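# Assemble a hurricane lantern from plate, glass and crown

## Task

Put the glass chimney on the round plate with its foot sitting within the plate's rim, then lower the lantern's crown so it rests on the glass's upper end.

## Robot and tools

Robot: two arms, left_arm and right_arm. Each ends in a five-finger hand. The left hand is the mirror of the right. Cameras: cam_high, cam_low, cam_left_wrist, cam_right_wrist, all 672x504.

Frame: every pose, velocity and offset uses the scene frame. Its origin is at table-top height, halfway between the arms' nominal bases. +z is up, +x points out over the table, and left_arm is on the +y side. These sides do not match image left and right. The real bases are at left_arm (-0.050, +0.367, 0) and right_arm (-0.063, -0.491, 0). A post stands behind the arms. Printed hand positions may be off by a few cm, more at long reach.

Hand point: a spot 0.05 m in front of the palm and 0.15 m out from the wrist flange. Its +z runs along the straight fingers, +y points out of the palm, and +x runs across the palm away from the thumb (toward the thumb on the left hand). Straight fingers reach about 0.06-0.07 m past the point. A wrist bracket on the little-finger side can strike things. With the fingers level, the wrist can sit lower than the hand and touch the table first.

Row layout: one flat list of 28 numbers in [-1, 1], covering both arms even if one stays idle. In order: left dx, dy, dz, rx, ry, rz; left little, ring, middle, index, thumb_bend, thumb_turn, force_limit, speed; then the same 14 for the right arm.

Pose numbers are offsets, not poses. They count from that arm's Hand target as it was when the action or call began, along the scene axes. 1.0 equals 0.6 m of travel or 180 degrees of turn. rx, ry, rz form one rotation vector, turning about the Hand target's position. Sending six zeros asks nothing new of that arm. Each step clips the commanded orientation to within 32 degrees of the measured one.

Hand numbers are absolute targets. For the fingers and thumb_bend, -1 is straight and +1 is curled. For thumb_turn, -1 puts the thumb beside the palm and +1 puts it opposite the fingers. force_limit runs linearly from about 0 N at -1 to 10 N at +1 (15 N for the two thumb motors). speed rises from near zero at -1 to full speed at +0.48 and stays full above that. For a gentle grip, close at speed -0.94 or lower. To leave a hand unchanged, resend the eight numbers from its last executed row. If none has run yet, send hand_measured plus hand_force_limit and hand_speed. A grip with the thumb opposed holds objects about 0.035-0.065 m thick. A thumb-and-index pinch can hold light items up to about 0.08 m.

execute_actions(actions, cameras): actions is a list of actions. Each action is up to 15 rows at 1/30 s per row, and a short action holds its last row. Every row of an action counts from the same start pose. cameras lists names, ["all"] or []. Images come only with an empty actions list or when requested.

move(target, speed, blend, stop_force, zero, blocking, cameras): drives each hand point in a straight line to the offset target. target is one 28-number row or up to 15 rows, all counted from the same starting Hand targets. speed is in m/s, 0.002-3.6, default 0.25; turns go up to twice that in rad/s. blend, in metres, rounds corners in a list; 0 means stop at each corner. stop_force is in newtons, 3-120, one value for both arms. It ends an arm's path once the wrist sensor feels that much push against the motion. It is unreliable while the hand turns. zero (default true) re-zeroes the sensor before the move. blocking=false returns early and cannot be combined with stop_force. Paths do not avoid obstacles or the other arm. The result adds a move: line giving the outcome (done, off_target, moving, held, fault) and limits such as paced (pose clipped) or held (steps withheld). A path whose wrist would come too close to its own base axis is refused; route around the base.

wait(seconds): lets time pass, 0-3600 s. stop(): brakes a running move. zoom_image(camera, region [x0,y0,x1,y1]): gives a closer view of the newest image, region at most 504x504 px. show_instructions(): shows the reference pages. zero_wrist_force(arm): zeroes that arm's wrist sensor. finished_scene(): ends the scene for good; the assembly must then stand on its own.

Readings: end_effector_position (m) and quat_wxyz are in the scene frame. Hand target is the last commanded pose, and the next offsets count from it. The hand often stops short of it; to close the gap, send the missing distance as an offset. hand_measured, hand_stopped_by (moving, target, force, stalled, fault) and hand_load_n follow the motor order. A load near 0 can mean the grip was lost. Wrist force and torque are in the tool's own axes.

Avoid: drops of any height, and glass falling more than a few cm. Do not let anything leave the table or release a moving part. Avoid fast impacts and hard presses. The arms are stiff, so aiming even slightly past a firm contact can cause a fault stop. About 150 N of outside force, or too much joint torque, stops the arm for 10 s. Do not let the arms collide or grip each other. Overheating past 85 °C brakes an arm for 30-60 s.

Each tool is called after "Call:" by a JSON object that holds its "name" and its "arguments".

Reference images:

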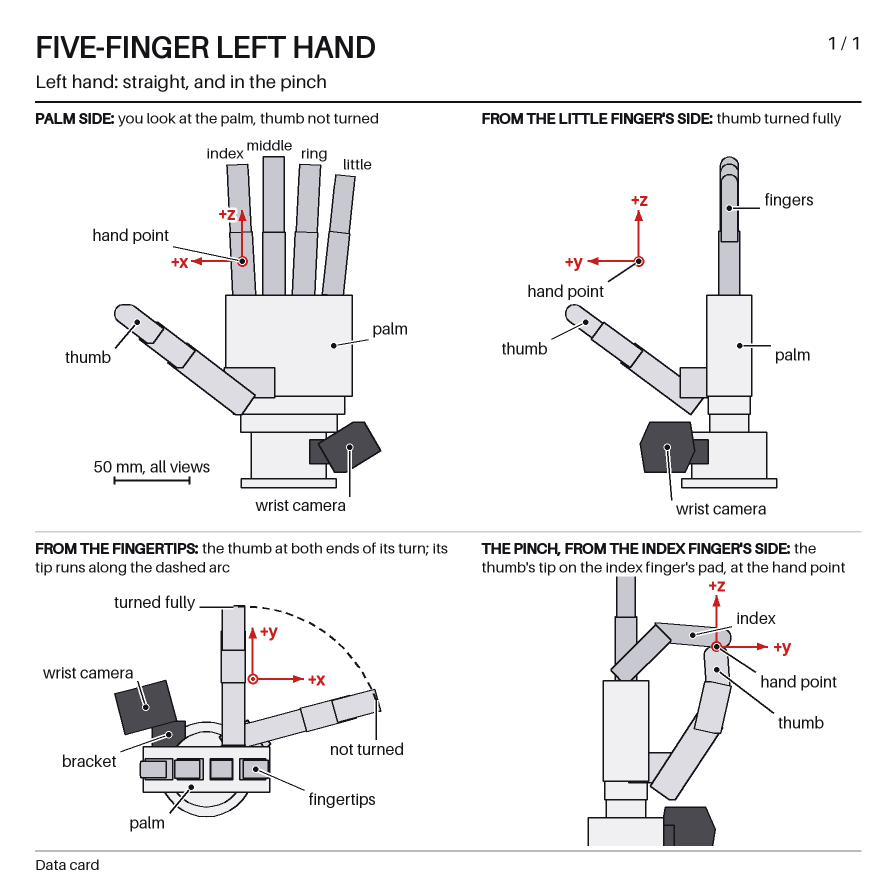

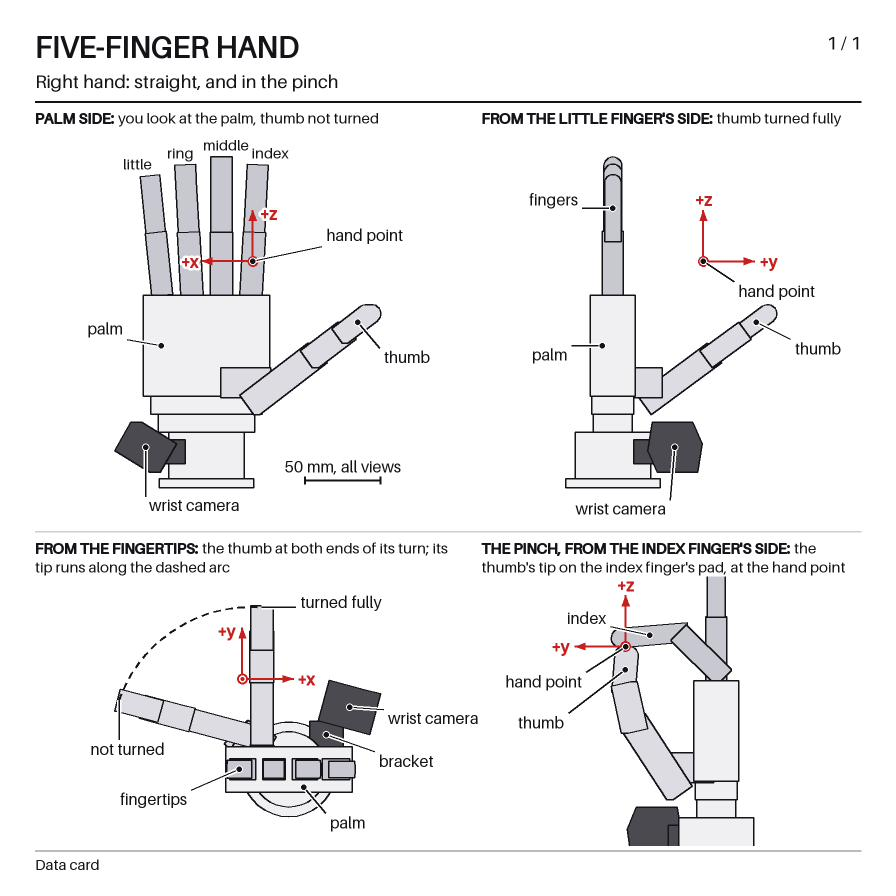

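## Session

Call:
{"name": "execute_actions", "arguments": {"actions": []}}

Scene clock: 0.00 s.
left_arm: end_effector_position=(+0.6851, +0.5103, +0.2379) hand_measured=(-1.000, -1.000, -1.000, -1.000, -1.000, -1.000) hand_load_n=(+0.0, +0.0, +0.0, +0.0, +0.0, +0.0) hand_stopped_by=(target, target, target, target, target, target) hand_force_limit=0.00 hand_speed=-0.80 end_effector_quat_wxyz=(+0.690, +0.698, +0.119, -0.150) | right_arm: end_effector_position=(+0.3763, -0.7565, +0.2073) hand_measured=(-1.000, -1.000, -1.000, -1.000, -1.000, -1.000) hand_load_n=(+0.0, +0.0, +0.0, +0.0, +0.0, +0.0) hand_stopped_by=(target, target, target, target, target, target) hand_force_limit=0.00 hand_speed=-0.80 end_effector_quat_wxyz=(-0.067, +0.810, +0.122, +0.569)
Joint positions: left_arm=[3.835 -2.99 -0.495 0.346 -0.731 2.756] | right_arm=[-1.294 -1.304 2.018 0.902 0.351 -0.081]
Joint velocities: within noise
Joint torques (N m): no reading
Motor temperatures (°C): left_arm=[30 38 42 32 50 49] | right_arm=[41 29 40 32 41 46]
Wrist force (N): no reading
Wrist torque (N m): no reading
Wrist force, peak (N): no reading
Hand target: left_arm +0.6851, +0.5103, +0.2379; +0.690, +0.698, +0.119, -0.150 | right_arm +0.3763, -0.7565, +0.2073; -0.067, +0.810, +0.122, +0.569

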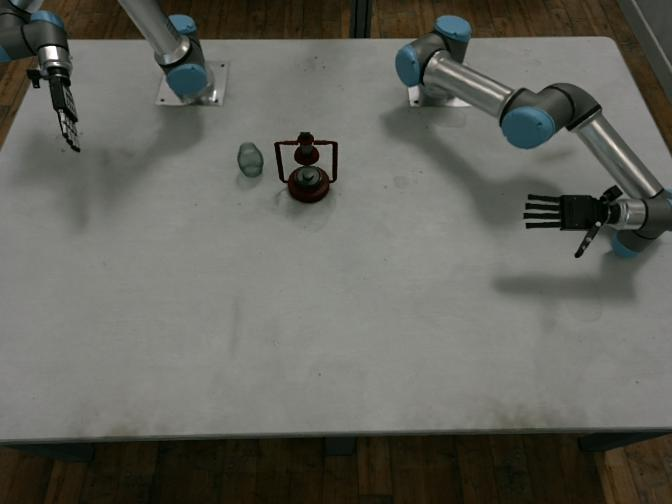

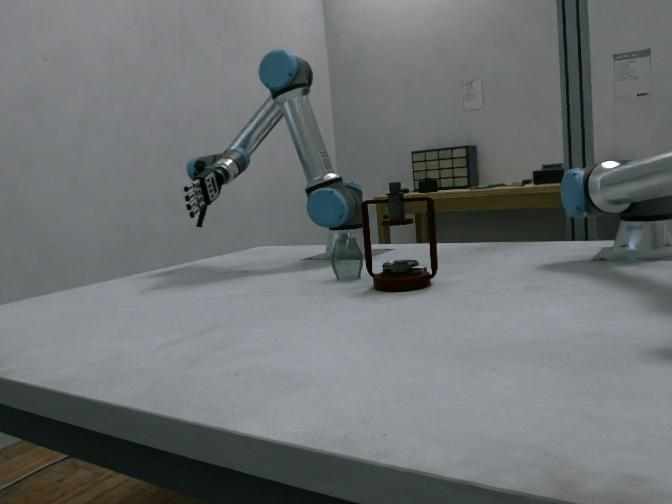

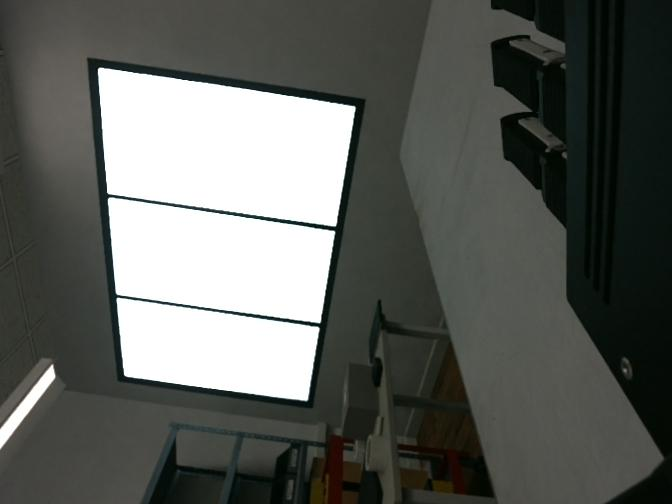

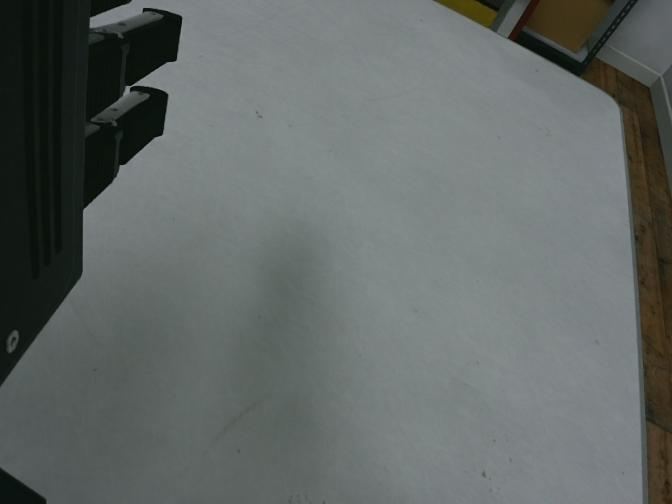

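Call:
{"name": "zoom_image", "arguments": {"camera": "cam_low", "region": [300, 160, 470, 310]}}

Call:
{"name": "zoom_image", "arguments": {"camera": "cam_high", "region": [210, 110, 370, 230]}}

Scaled by 2.965.

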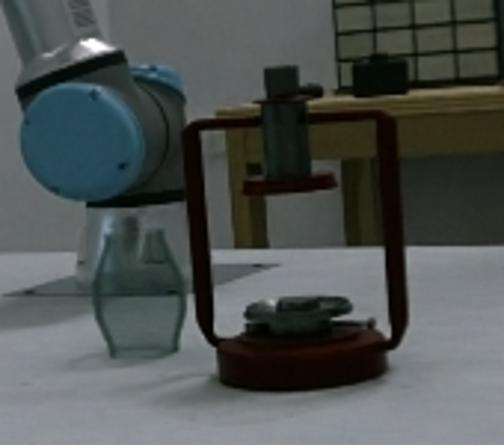

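Scaled by 3.150.

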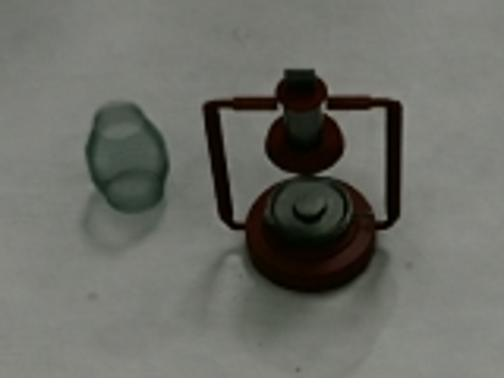

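Call:
{"name": "move", "arguments": {"target": [-0.217,-0.692,0.06,0.155,0.354,-0.206,-1,-1,-1,-1,-1,-1,0,-0.8, 0,0,0,0,0,0,-1,-1,-1,-1,-1,-1,0,-0.8], "cameras": ["all"]}}

Scene clock: 12.53 s.
left_arm: end_effector_position=(+0.5550, +0.0952, +0.2738) hand_measured=(-1.000, -1.000, -1.000, -1.000, -1.000, -1.000) hand_load_n=(+0.0, +0.0, +0.0, +0.0, +0.0, +0.0) hand_stopped_by=(target, target, target, target, target, target) hand_force_limit=0.00 hand_speed=-0.80 end_effector_quat_wxyz=(+0.271, +0.653, +0.272, -0.654) | right_arm: end_effector_position=(+0.3763, -0.7565, +0.2073) hand_measured=(-1.000, -1.000, -1.000, -1.000, -1.000, -1.000) hand_load_n=(+0.0, +0.0, +0.0, +0.0, +0.0, +0.0) hand_stopped_by=(target, target, target, target, target, target) hand_force_limit=0.00 hand_speed=-0.80 end_effector_quat_wxyz=(-0.067, +0.810, +0.122, +0.569)
Joint positions: left_arm=[3.261 -2.637 -0.933 0.427 -0.895 1.57] | right_arm=[-1.294 -1.304 2.018 0.902 0.351 -0.081]
Joint torques (N m): left_arm=[-6.92 60.04 5.06 -0.12 -2.08 -1.16] | right_arm=[0.19 -23.29 -11.71 2.54 -1.37 0]
Wrist force (N): left_arm=[0.5 1.3 -0.9] | right_arm=[0.3 0.0 -0.2]
Wrist torque (N m): left_arm=[0.25 -0.15 -0.10] | right_arm=[0.02 -0.04 0.02]
Wrist force, peak (N): left_arm=[0.4 2.4 -0.1] | right_arm=[0.1 0.4 -0.5]
Hand target: left_arm +0.5549, +0.0951, +0.2739; +0.270, +0.653, +0.272, -0.654 | right_arm +0.3763, -0.7565, +0.2073; -0.067, +0.810, +0.122, +0.569
Off the commanded pose: left_arm 0.000 m, 0 deg | right_arm 0.000 m, 0 deg.
move: done

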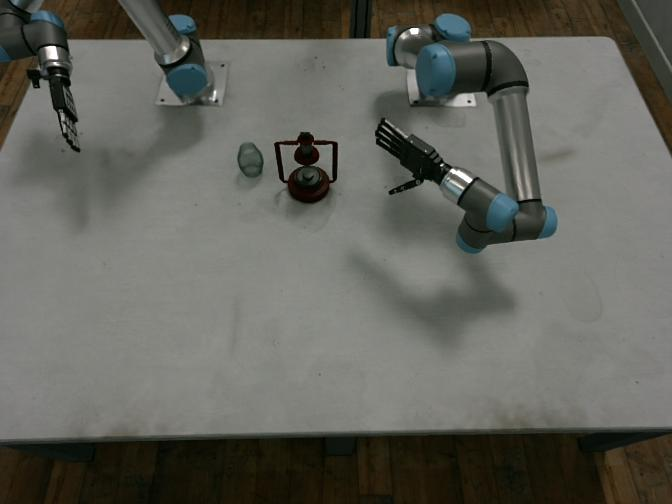

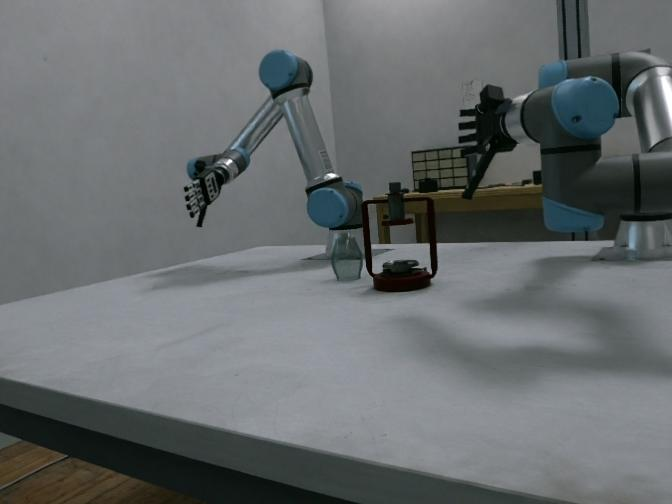

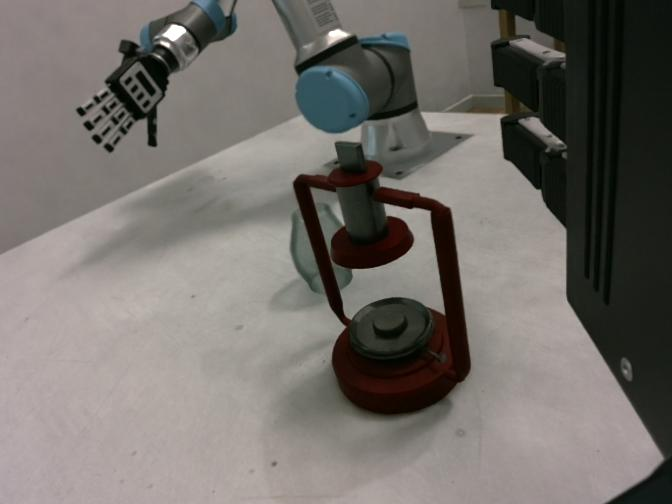

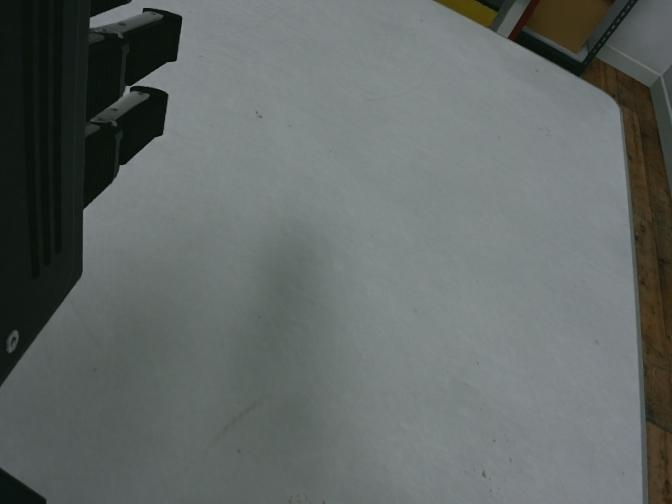

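Nice view.

Call:
{"name": "zoom_image", "arguments": {"camera": "cam_left_wrist", "region": [270, 120, 490, 430]}}

Call:
{"name": "zoom_image", "arguments": {"camera": "cam_left_wrist", "region": [280, 130, 460, 290]}}

Call:
{"name": "zoom_image", "arguments": {"camera": "cam_left_wrist", "region": [310, 270, 490, 430]}}

Scaled by 1.626.

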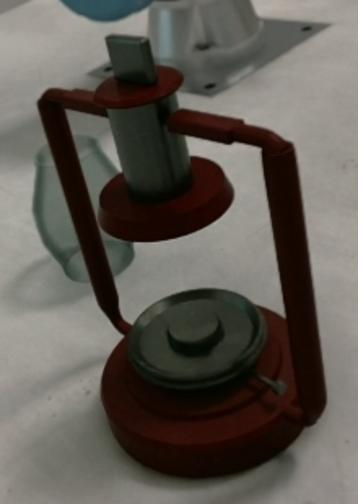

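Scaled by 2.800.

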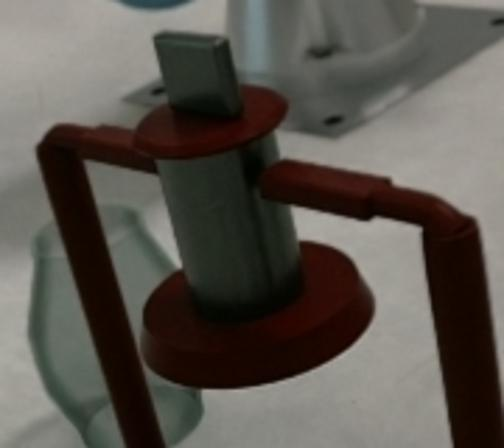

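Scaled by 2.800.

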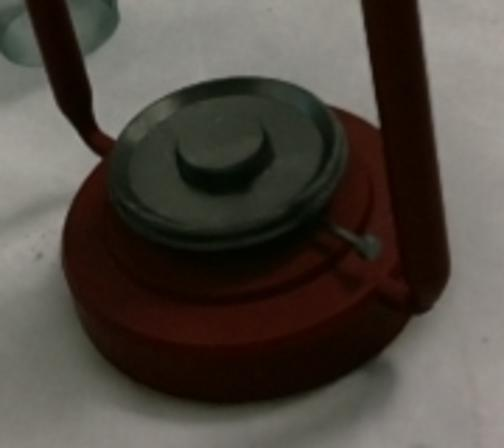

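Call:
{"name": "move", "arguments": {"target": [0.117,-0.117,-0.167,0,0,0,-1,-1,-1,-1,-1,-1,0,-0.8, 0,0,0,0,0,0,-1,-1,-1,-1,-1,-1,0,-0.8], "cameras": ["cam_left_wrist"]}}

Call:
{"name": "zoom_image", "arguments": {"camera": "cam_left_wrist", "region": [336, 80, 546, 290]}}

Scene clock: 26.00 s.
left_arm: end_effector_position=(+0.6251, +0.0249, +0.1736) hand_measured=(-1.000, -1.000, -1.000, -1.000, -1.000, -1.000) hand_load_n=(+0.0, +0.0, +0.0, +0.0, +0.0, +0.0) hand_stopped_by=(target, target, target, target, target, target) hand_force_limit=0.00 hand_speed=-0.80 end_effector_quat_wxyz=(+0.270, +0.652, +0.272, -0.654) | right_arm: end_effector_position=(+0.3763, -0.7565, +0.2073) hand_measured=(-1.000, -1.000, -1.000, -1.000, -1.000, -1.000) hand_load_n=(+0.0, +0.0, +0.0, +0.0, +0.0, +0.0) hand_stopped_by=(target, target, target, target, target, target) hand_force_limit=0.00 hand_speed=-0.80 end_effector_quat_wxyz=(-0.067, +0.810, +0.122, +0.569)
Joint positions: left_arm=[3.164 -3.081 -0.275 0.213 -0.798 1.57] | right_arm=[-1.294 -1.304 2.018 0.902 0.351 -0.081]
Joint torques (N m): left_arm=[6.42 78.44 15.2 0.81 1.89 1.63] | right_arm=[-0.13 -23.37 -12.37 2.4 -1.51 0.04]
Wrist force (N): left_arm=[0.4 0.8 -1.3] | right_arm=[-0.1 -0.2 -0.2]
Wrist torque (N m): left_arm=[0.19 -0.14 0.09] | right_arm=[-0.02 0.02 0.00]
Wrist force, peak (N): left_arm=[2.1 2.4 -0.3] | right_arm=[0.1 0.0 -0.4]
Hand target: left_arm +0.6251, +0.0249, +0.1737; +0.270, +0.653, +0.272, -0.654 | right_arm +0.3763, -0.7565, +0.2073; -0.067, +0.810, +0.122, +0.569
Off the commanded pose: left_arm 0.000 m, 0 deg | right_arm 0.000 m, 0 deg.
move: done

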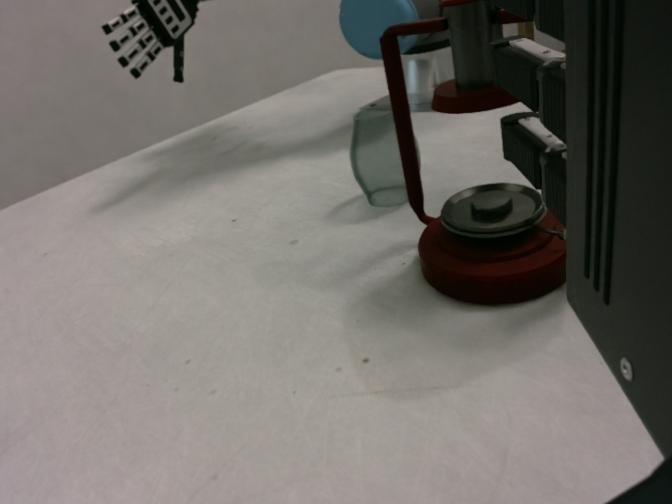

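Scaled by 2.400.

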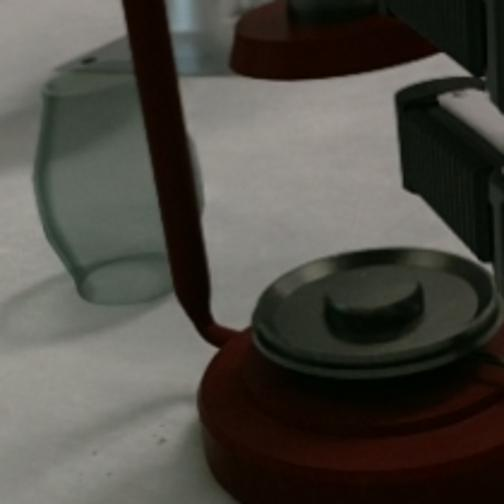

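Call:
{"name": "move", "arguments": {"target": [[0,0,0.25,0,0,0,-1,-1,-1,-1,-1,-1,0,-0.8, 0,0,0,0,0,0,-1,-1,-1,-1,-1,-1,0,-0.8],[-0.292,0.325,0.31,0.1954,0.472,0.1954,-1,-1,-1,-1,-1,-1,0,-0.8, 0,0,0,0,0,0,-1,-1,-1,-1,-1,-1,0,-0.8]], "blend": [0.05,0], "cameras": ["cam_left_wrist","cam_high"]}}

Scene clock: 43.00 s.
left_arm: end_effector_position=(+0.4499, +0.2199, +0.3598) hand_measured=(-1.000, -1.000, -1.000, -1.000, -1.000, -1.000) hand_load_n=(+0.0, +0.0, +0.0, +0.0, +0.0, +0.0) hand_stopped_by=(target, target, target, target, target, target) hand_force_limit=0.00 hand_speed=-0.80 end_effector_quat_wxyz=(+0.000, -0.001, +0.708, -0.707) end_effector_velocity=(-0.001, +0.000, +0.000) end_effector_angular_velocity=(-0.001, +0.007, -0.001) | right_arm: end_effector_position=(+0.3763, -0.7565, +0.2073) hand_measured=(-1.000, -1.000, -1.000, -1.000, -1.000, -1.000) hand_load_n=(+0.0, +0.0, +0.0, +0.0, +0.0, +0.0) hand_stopped_by=(target, target, target, target, target, target) hand_force_limit=0.00 hand_speed=-0.80 end_effector_quat_wxyz=(-0.067, +0.810, +0.122, +0.569)
Joint positions: left_arm=[3.592 -2.056 -1.675 0.592 -0.44 -0.005] | right_arm=[-1.294 -1.304 2.018 0.902 0.351 -0.081]
Joint velocities: left_arm=[0 -0.001 -0.001 0 -0.001 -0.006] | right_arm=[within noise]
Joint torques (N m): left_arm=[-3.36 24.17 14.64 -1.41 -2.42 -1.48] | right_arm=[0.08 -23.52 -12.78 2.66 -1.25 0.01]
Wrist force (N): left_arm=[0.3 3.2 -2.6] | right_arm=[0.0 -0.1 -0.1]
Wrist torque (N m): left_arm=[0.59 -0.12 -0.01] | right_arm=[-0.01 0.00 0.00]
Wrist force, peak (N): left_arm=[0.7 3.2 -3.1] | right_arm=[-0.1 -0.2 -0.6]
Hand target: left_arm +0.4499, +0.2199, +0.3597; +0.000, -0.001, +0.707, -0.707 | right_arm +0.3763, -0.7565, +0.2073; -0.067, +0.810, +0.122, +0.569
Off the commanded pose: left_arm 0.000 m, 0 deg | right_arm 0.000 m, 0 deg.
move: done
Images, in order (width x height): cam_high 672x504, cam_left_wrist 672x504.

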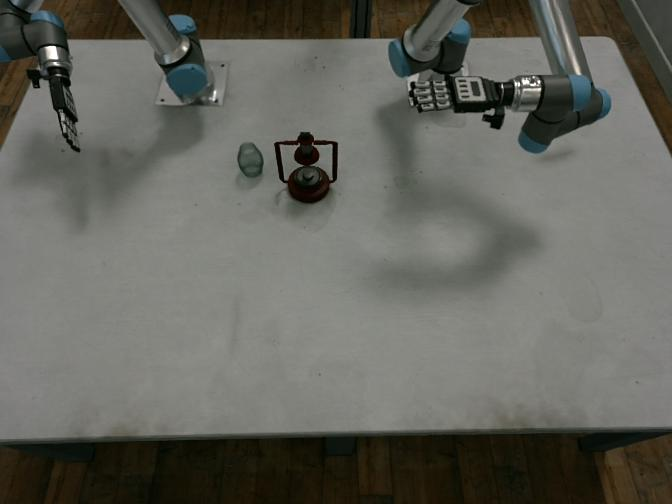

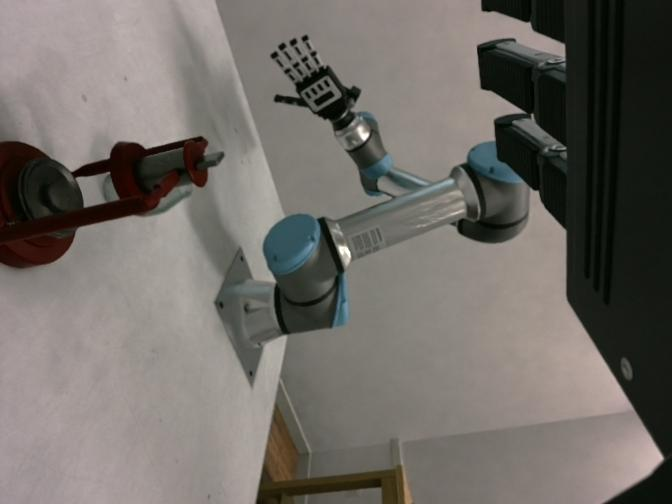

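Call:
{"name": "move", "arguments": {"target": [-0.25,-0.45,0,0,0,0.5,-1,-1,-1,-1,-1,-1,0,-0.8, 0,0,0,0,0,0,-1,-1,-1,-1,-1,-1,0,-0.8], "cameras": ["all"]}}

Scene clock: 47.20 s.
left_arm: end_effector_position=(+0.2999, -0.0500, +0.3596) hand_measured=(-1.000, -1.000, -1.000, -1.000, -1.000, -1.000) hand_load_n=(+0.0, +0.0, +0.0, +0.0, +0.0, -0.5) hand_stopped_by=(target, target, target, target, target, target) hand_force_limit=0.00 hand_speed=-0.80 end_effector_quat_wxyz=(+0.499, -0.501, +0.499, -0.500) end_effector_velocity=(+0.000, +0.000, +0.001) end_effector_angular_velocity=(-0.002, -0.001, +0.004) | right_arm: end_effector_position=(+0.3763, -0.7565, +0.2073) hand_measured=(-1.000, -1.000, -1.000, -1.000, -1.000, -1.000) hand_load_n=(+0.0, +0.0, +0.0, +0.0, +0.0, +0.0) hand_stopped_by=(target, target, target, target, target, target) hand_force_limit=0.00 hand_speed=-0.80 end_effector_quat_wxyz=(-0.067, +0.810, +0.122, +0.569)
Joint positions: left_arm=[2.173 -1.763 -2.1 0.719 2.549 -0.004] | right_arm=[-1.294 -1.304 2.018 0.902 0.351 -0.081]
Joint velocities: left_arm=[-0.002 0 0.002 0 0.006 0] | right_arm=[within noise]
Joint torques (N m): left_arm=[-7.03 20.59 23.47 3.21 1.83 -0.26] | right_arm=[-0.27 -23.42 -12.61 2.62 -1.28 0.07]
Wrist force (N): left_arm=[0.1 3.1 -2.3] | right_arm=[0.2 -0.1 0.1]
Wrist torque (N m): left_arm=[0.53 -0.08 -0.08] | right_arm=[-0.01 -0.04 0.02]
Wrist force, peak (N): left_arm=[0.9 3.5 -3.2] | right_arm=[-0.1 -0.4 -0.4]
Hand target: left_arm +0.2999, -0.0501, +0.3597; +0.499, -0.501, +0.499, -0.500 | right_arm +0.3763, -0.7565, +0.2073; -0.067, +0.810, +0.122, +0.569
Off the commanded pose: left_arm 0.000 m, 0 deg | right_arm 0.000 m, 0 deg.
move: done

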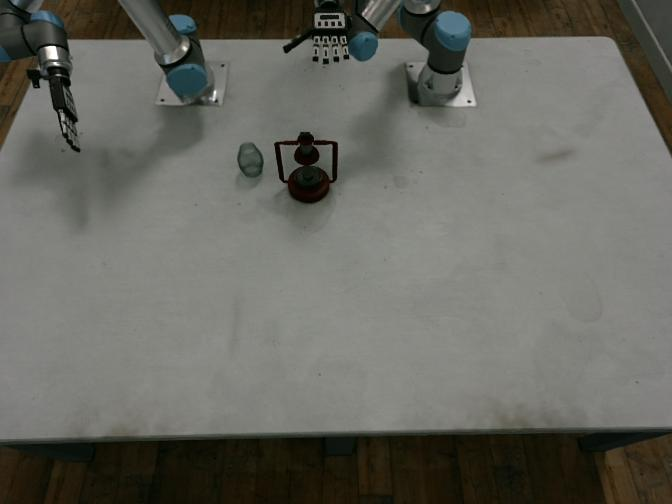

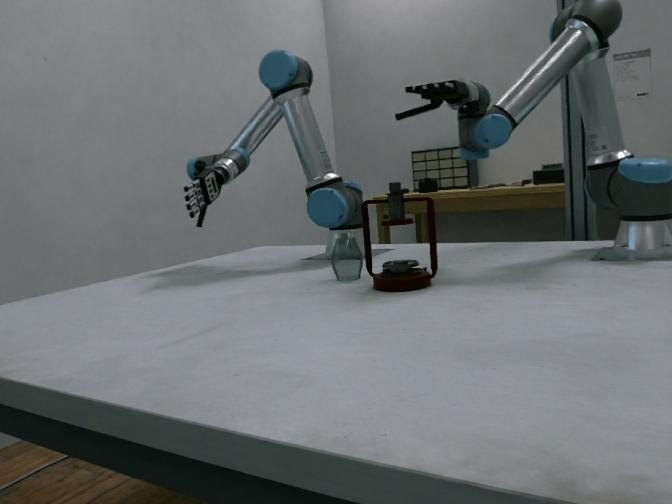

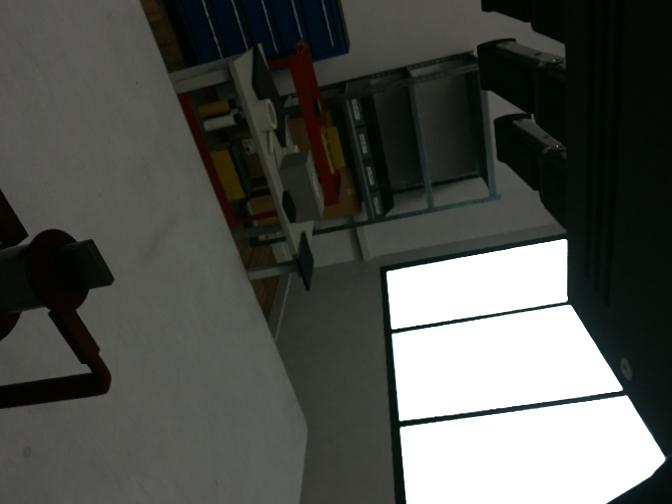

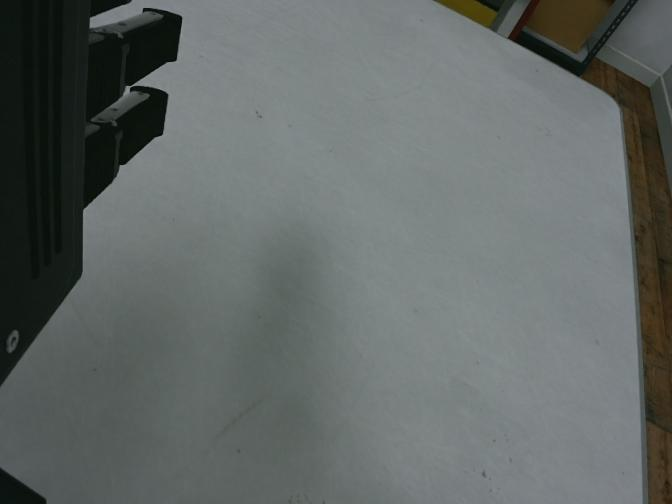

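Call:
{"name": "zoom_image", "arguments": {"camera": "cam_left_wrist", "region": [0, 180, 160, 430]}}

Scaled by 2.016.

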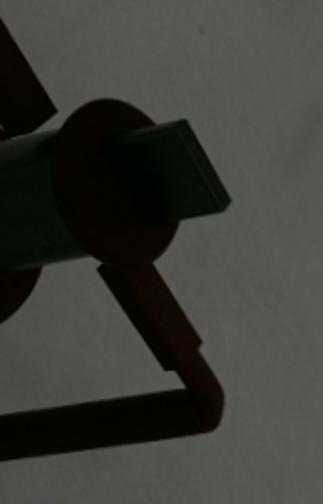

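Call:
{"name": "move", "arguments": {"target": [0.138,-0.05,-0.0828,0,0,0,-1,-1,-0.3,-0.3,-0.3,1,0,-0.5, 0,0,0,0,0,0,-1,-1,-1,-1,-1,-1,0,-0.8], "speed": 0.1, "cameras": ["cam_left_wrist","cam_low","cam_high"]}}

Call:
{"name": "zoom_image", "arguments": {"camera": "cam_low", "region": [320, 90, 480, 230]}}

Call:
{"name": "zoom_image", "arguments": {"camera": "cam_left_wrist", "region": [100, 60, 500, 430]}}

Scene clock: 51.50 s.
left_arm: end_effector_position=(+0.3827, -0.0801, +0.3100) hand_measured=(-1.000, -1.000, -0.300, -0.300, -0.300, +1.000) hand_load_n=(+0.0, +0.0, +0.0, +0.0, +0.5, +0.0) hand_stopped_by=(target, target, target, target, target, target) hand_force_limit=0.00 hand_speed=-0.50 end_effector_quat_wxyz=(+0.499, -0.501, +0.499, -0.500) | right_arm: end_effector_position=(+0.3763, -0.7565, +0.2073) hand_measured=(-1.000, -1.000, -1.000, -1.000, -1.000, -1.000) hand_load_n=(+0.0, +0.0, +0.0, +0.0, +0.0, +0.0) hand_stopped_by=(target, target, target, target, target, target) hand_force_limit=0.00 hand_speed=-0.80 end_effector_quat_wxyz=(-0.067, +0.810, +0.122, +0.569)
Joint positions: left_arm=[2.29 -1.966 -1.985 0.807 2.432 -0.004] | right_arm=[-1.294 -1.304 2.018 0.902 0.351 -0.081]
Joint torques (N m): left_arm=[-8.82 44.46 3.35 -1.72 0.41 -0.02] | right_arm=[-0.11 -23.45 -12.42 2.63 -1.25 0.03]
Wrist force (N): left_arm=[0.6 3.5 -2.8] | right_arm=[0.0 0.0 -0.2]
Wrist torque (N m): left_arm=[0.61 -0.16 -0.08] | right_arm=[0.00 0.00 0.00]
Wrist force, peak (N): left_arm=[1.0 4.0 -1.8] | right_arm=[-0.4 -0.1 -0.4]
Hand target: left_arm +0.3827, -0.0801, +0.3100; +0.499, -0.501, +0.499, -0.500 | right_arm +0.3763, -0.7565, +0.2073; -0.067, +0.810, +0.122, +0.569
Off the commanded pose: left_arm 0.000 m, 0 deg | right_arm 0.000 m, 0 deg.
move: done
Images, in order (width x height): cam_high 672x504, cam_low 672x504, cam_left_wrist 672x504.

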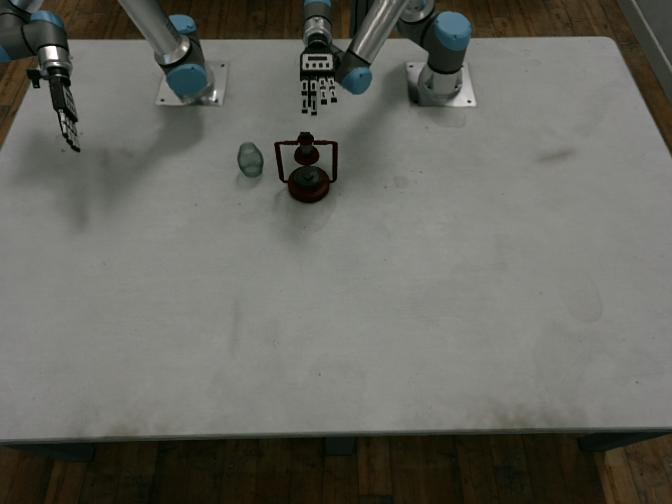

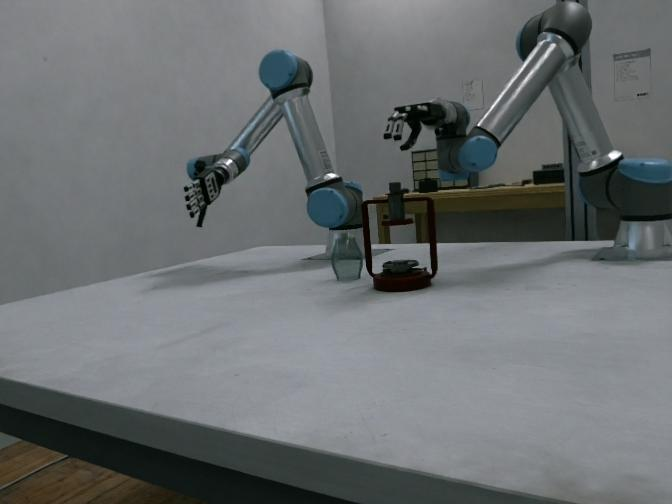

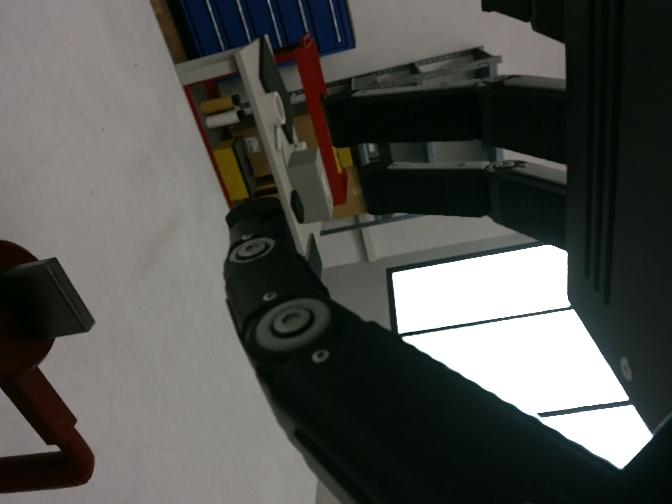

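Scaled by 3.150.

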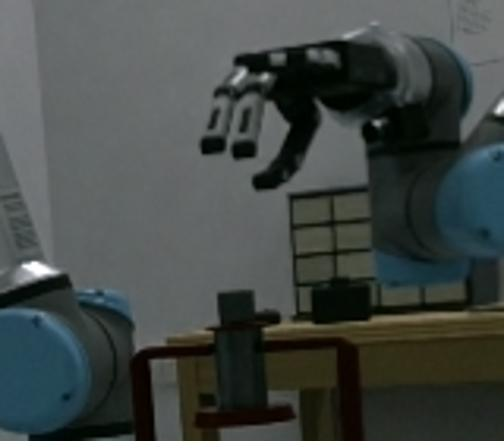

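Scaled by 1.260.

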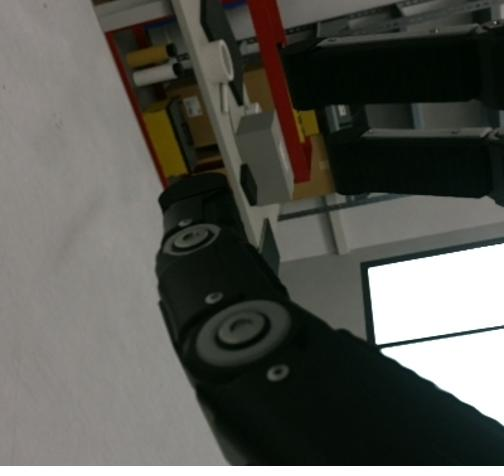

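Call:
{"name": "move", "arguments": {"target": [0,0.0083,-0.095,0,0,0,-1,-1,-0.3,-0.3,-0.3,1,0,-0.5, 0,0,0,0,0,0,-1,-1,-1,-1,-1,-1,0,-0.8], "speed": 0.06, "cameras": ["cam_left_wrist","cam_low","cam_high"]}}

Call:
{"name": "zoom_image", "arguments": {"camera": "cam_low", "region": [320, 120, 480, 260]}}

Call:
{"name": "zoom_image", "arguments": {"camera": "cam_high", "region": [250, 70, 370, 210]}}

Scene clock: 54.57 s.
left_arm: end_effector_position=(+0.3827, -0.0751, +0.2528) hand_measured=(-1.000, -1.000, -0.300, -0.300, -0.300, +1.000) hand_load_n=(+0.0, +0.0, +0.0, +0.0, +0.0, +0.0) hand_stopped_by=(target, target, target, target, target, target) hand_force_limit=0.00 hand_speed=-0.50 end_effector_quat_wxyz=(+0.499, -0.501, +0.499, -0.500) | right_arm: end_effector_position=(+0.3763, -0.7565, +0.2073) hand_measured=(-1.000, -1.000, -1.000, -1.000, -1.000, -1.000) hand_load_n=(+0.0, +0.0, +0.0, +0.0, +0.0, +0.0) hand_stopped_by=(target, target, target, target, target, target) hand_force_limit=0.00 hand_speed=-0.80 end_effector_quat_wxyz=(-0.067, +0.810, +0.122, +0.569)
Joint positions: left_arm=[2.298 -2.073 -2.029 0.958 2.424 -0.004] | right_arm=[-1.294 -1.304 2.018 0.902 0.351 -0.081]
Joint torques (N m): left_arm=[0 48.52 23.98 -1.58 -1.01 1.58] | right_arm=[0.37 -23.12 -12.89 2.64 -1.24 0.15]
Wrist force (N): left_arm=[0.3 3.2 -2.5] | right_arm=[-0.1 -0.1 -0.1]
Wrist torque (N m): left_arm=[0.57 -0.11 -0.09] | right_arm=[-0.01 0.01 0.00]
Wrist force, peak (N): left_arm=[0.2 3.9 -2.7] | right_arm=[0.0 -0.1 -0.6]
Hand target: left_arm +0.3827, -0.0751, +0.2530; +0.499, -0.501, +0.499, -0.500 | right_arm +0.3763, -0.7565, +0.2073; -0.067, +0.810, +0.122, +0.569
Off the commanded pose: left_arm 0.000 m, 0 deg | right_arm 0.000 m, 0 deg.
move: done
Images, in order (width x height): cam_high 672x504, cam_low 672x504, cam_left_wrist 672x504.

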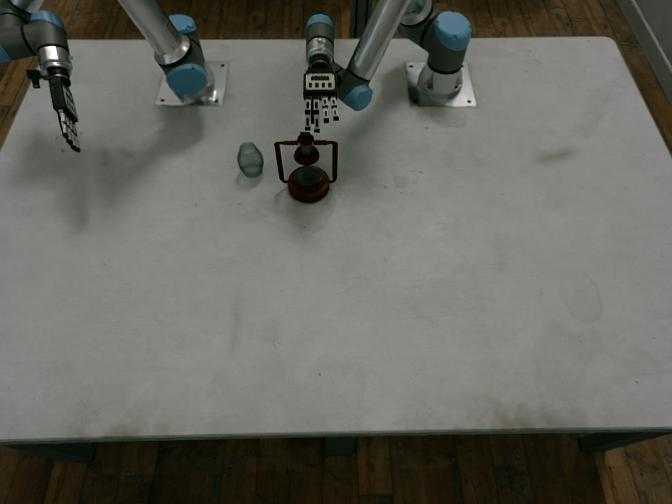

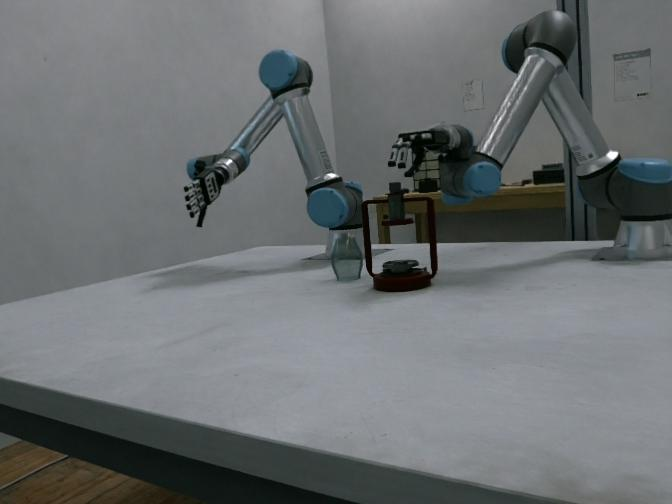

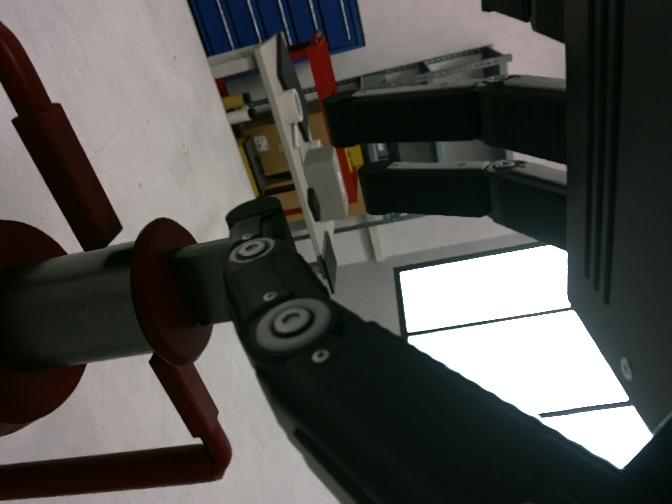

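Scaled by 3.150.

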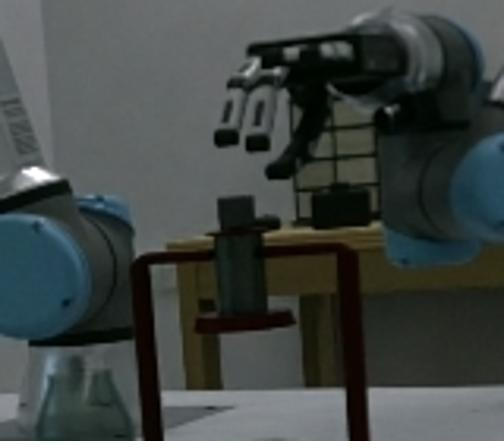

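Scaled by 3.600.

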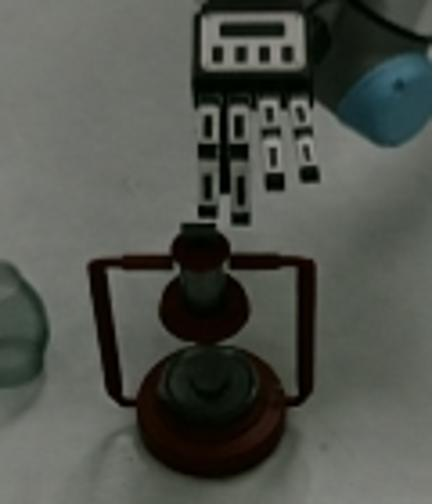

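Call:
{"name": "move", "arguments": {"target": [0.0088,-0.0315,-0.005,0,0,0,-1,-1,-0.3,-0.3,-0.3,1,0,-0.5, 0,0,0,0,0,0,-1,-1,-1,-1,-1,-1,0,-0.8], "speed": 0.06, "cameras": ["cam_left_wrist","cam_low","cam_high"]}}

Call:
{"name": "zoom_image", "arguments": {"camera": "cam_low", "region": [350, 120, 450, 220]}}

Call:
{"name": "zoom_image", "arguments": {"camera": "cam_high", "region": [260, 80, 360, 180]}}

Scene clock: 61.03 s.
left_arm: end_effector_position=(+0.3879, -0.0941, +0.2499) hand_measured=(-1.000, -1.000, -0.300, -0.300, -0.300, +1.000) hand_load_n=(+0.0, +0.0, +0.0, +0.0, +0.0, +0.0) hand_stopped_by=(target, target, target, target, target, target) hand_force_limit=0.00 hand_speed=-0.50 end_effector_quat_wxyz=(+0.499, -0.501, +0.499, -0.500) | right_arm: end_effector_position=(+0.3763, -0.7565, +0.2073) hand_measured=(-1.000, -1.000, -1.000, -1.000, -1.000, -1.000) hand_load_n=(+0.0, +0.0, +0.0, +0.0, +0.0, +0.0) hand_stopped_by=(target, target, target, target, target, target) hand_force_limit=0.00 hand_speed=-0.80 end_effector_quat_wxyz=(-0.067, +0.810, +0.122, +0.569)
Joint positions: left_arm=[2.279 -2.11 -1.971 0.937 2.443 -0.004] | right_arm=[-1.294 -1.304 2.018 0.902 0.351 -0.081]
Joint torques (N m): left_arm=[7.8 51.22 1.58 3.61 -2.61 -0.76] | right_arm=[0.49 -23.18 -12.78 2.61 -1.2 -0.02]
Wrist force (N): left_arm=[0.6 3.1 -2.4] | right_arm=[0.0 0.2 0.0]
Wrist torque (N m): left_arm=[0.56 -0.16 -0.07] | right_arm=[0.03 0.00 0.01]
Wrist force, peak (N): left_arm=[0.2 3.5 -2.7] | right_arm=[0.0 0.0 -0.5]
Hand target: left_arm +0.3880, -0.0940, +0.2500; +0.499, -0.501, +0.499, -0.500 | right_arm +0.3763, -0.7565, +0.2073; -0.067, +0.810, +0.122, +0.569
Off the commanded pose: left_arm 0.000 m, 0 deg | right_arm 0.000 m, 0 deg.
move: done
Images, in order (width x height): cam_high 672x504, cam_low 672x504, cam_left_wrist 672x504.

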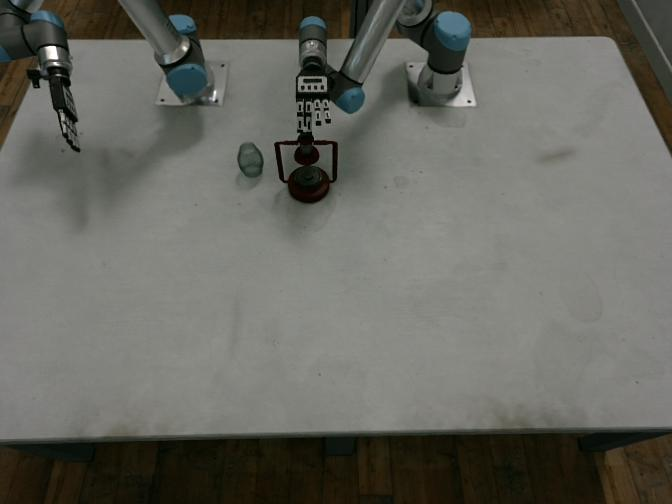

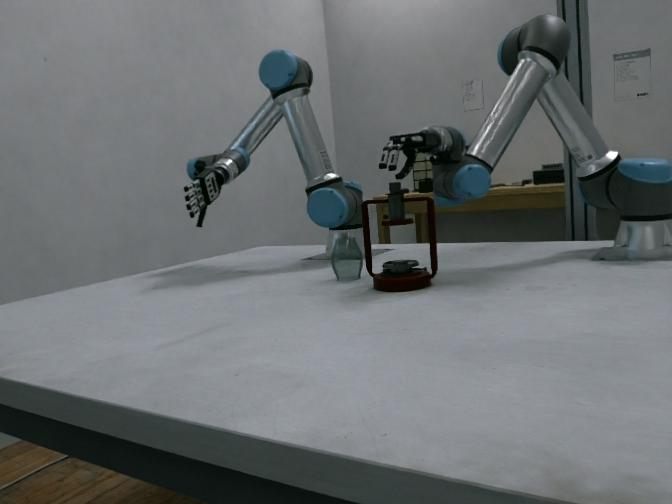

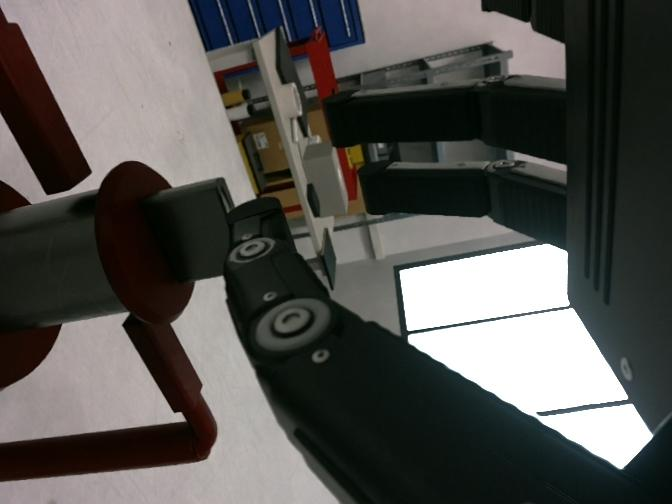

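Scaled by 5.040.

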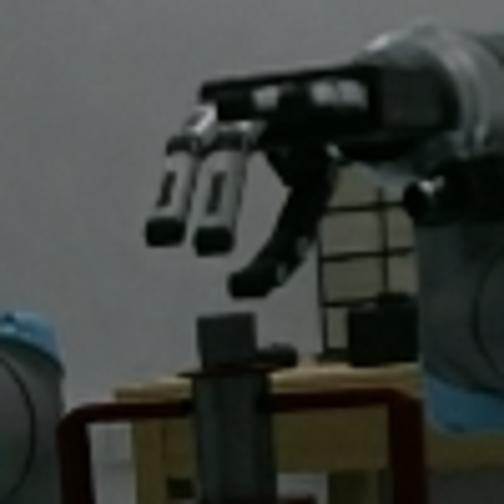

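Scaled by 5.040.

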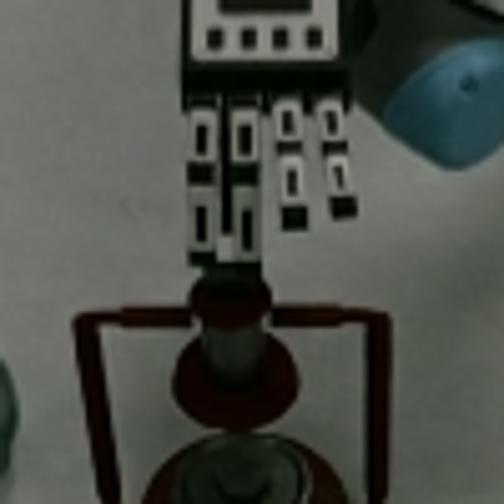

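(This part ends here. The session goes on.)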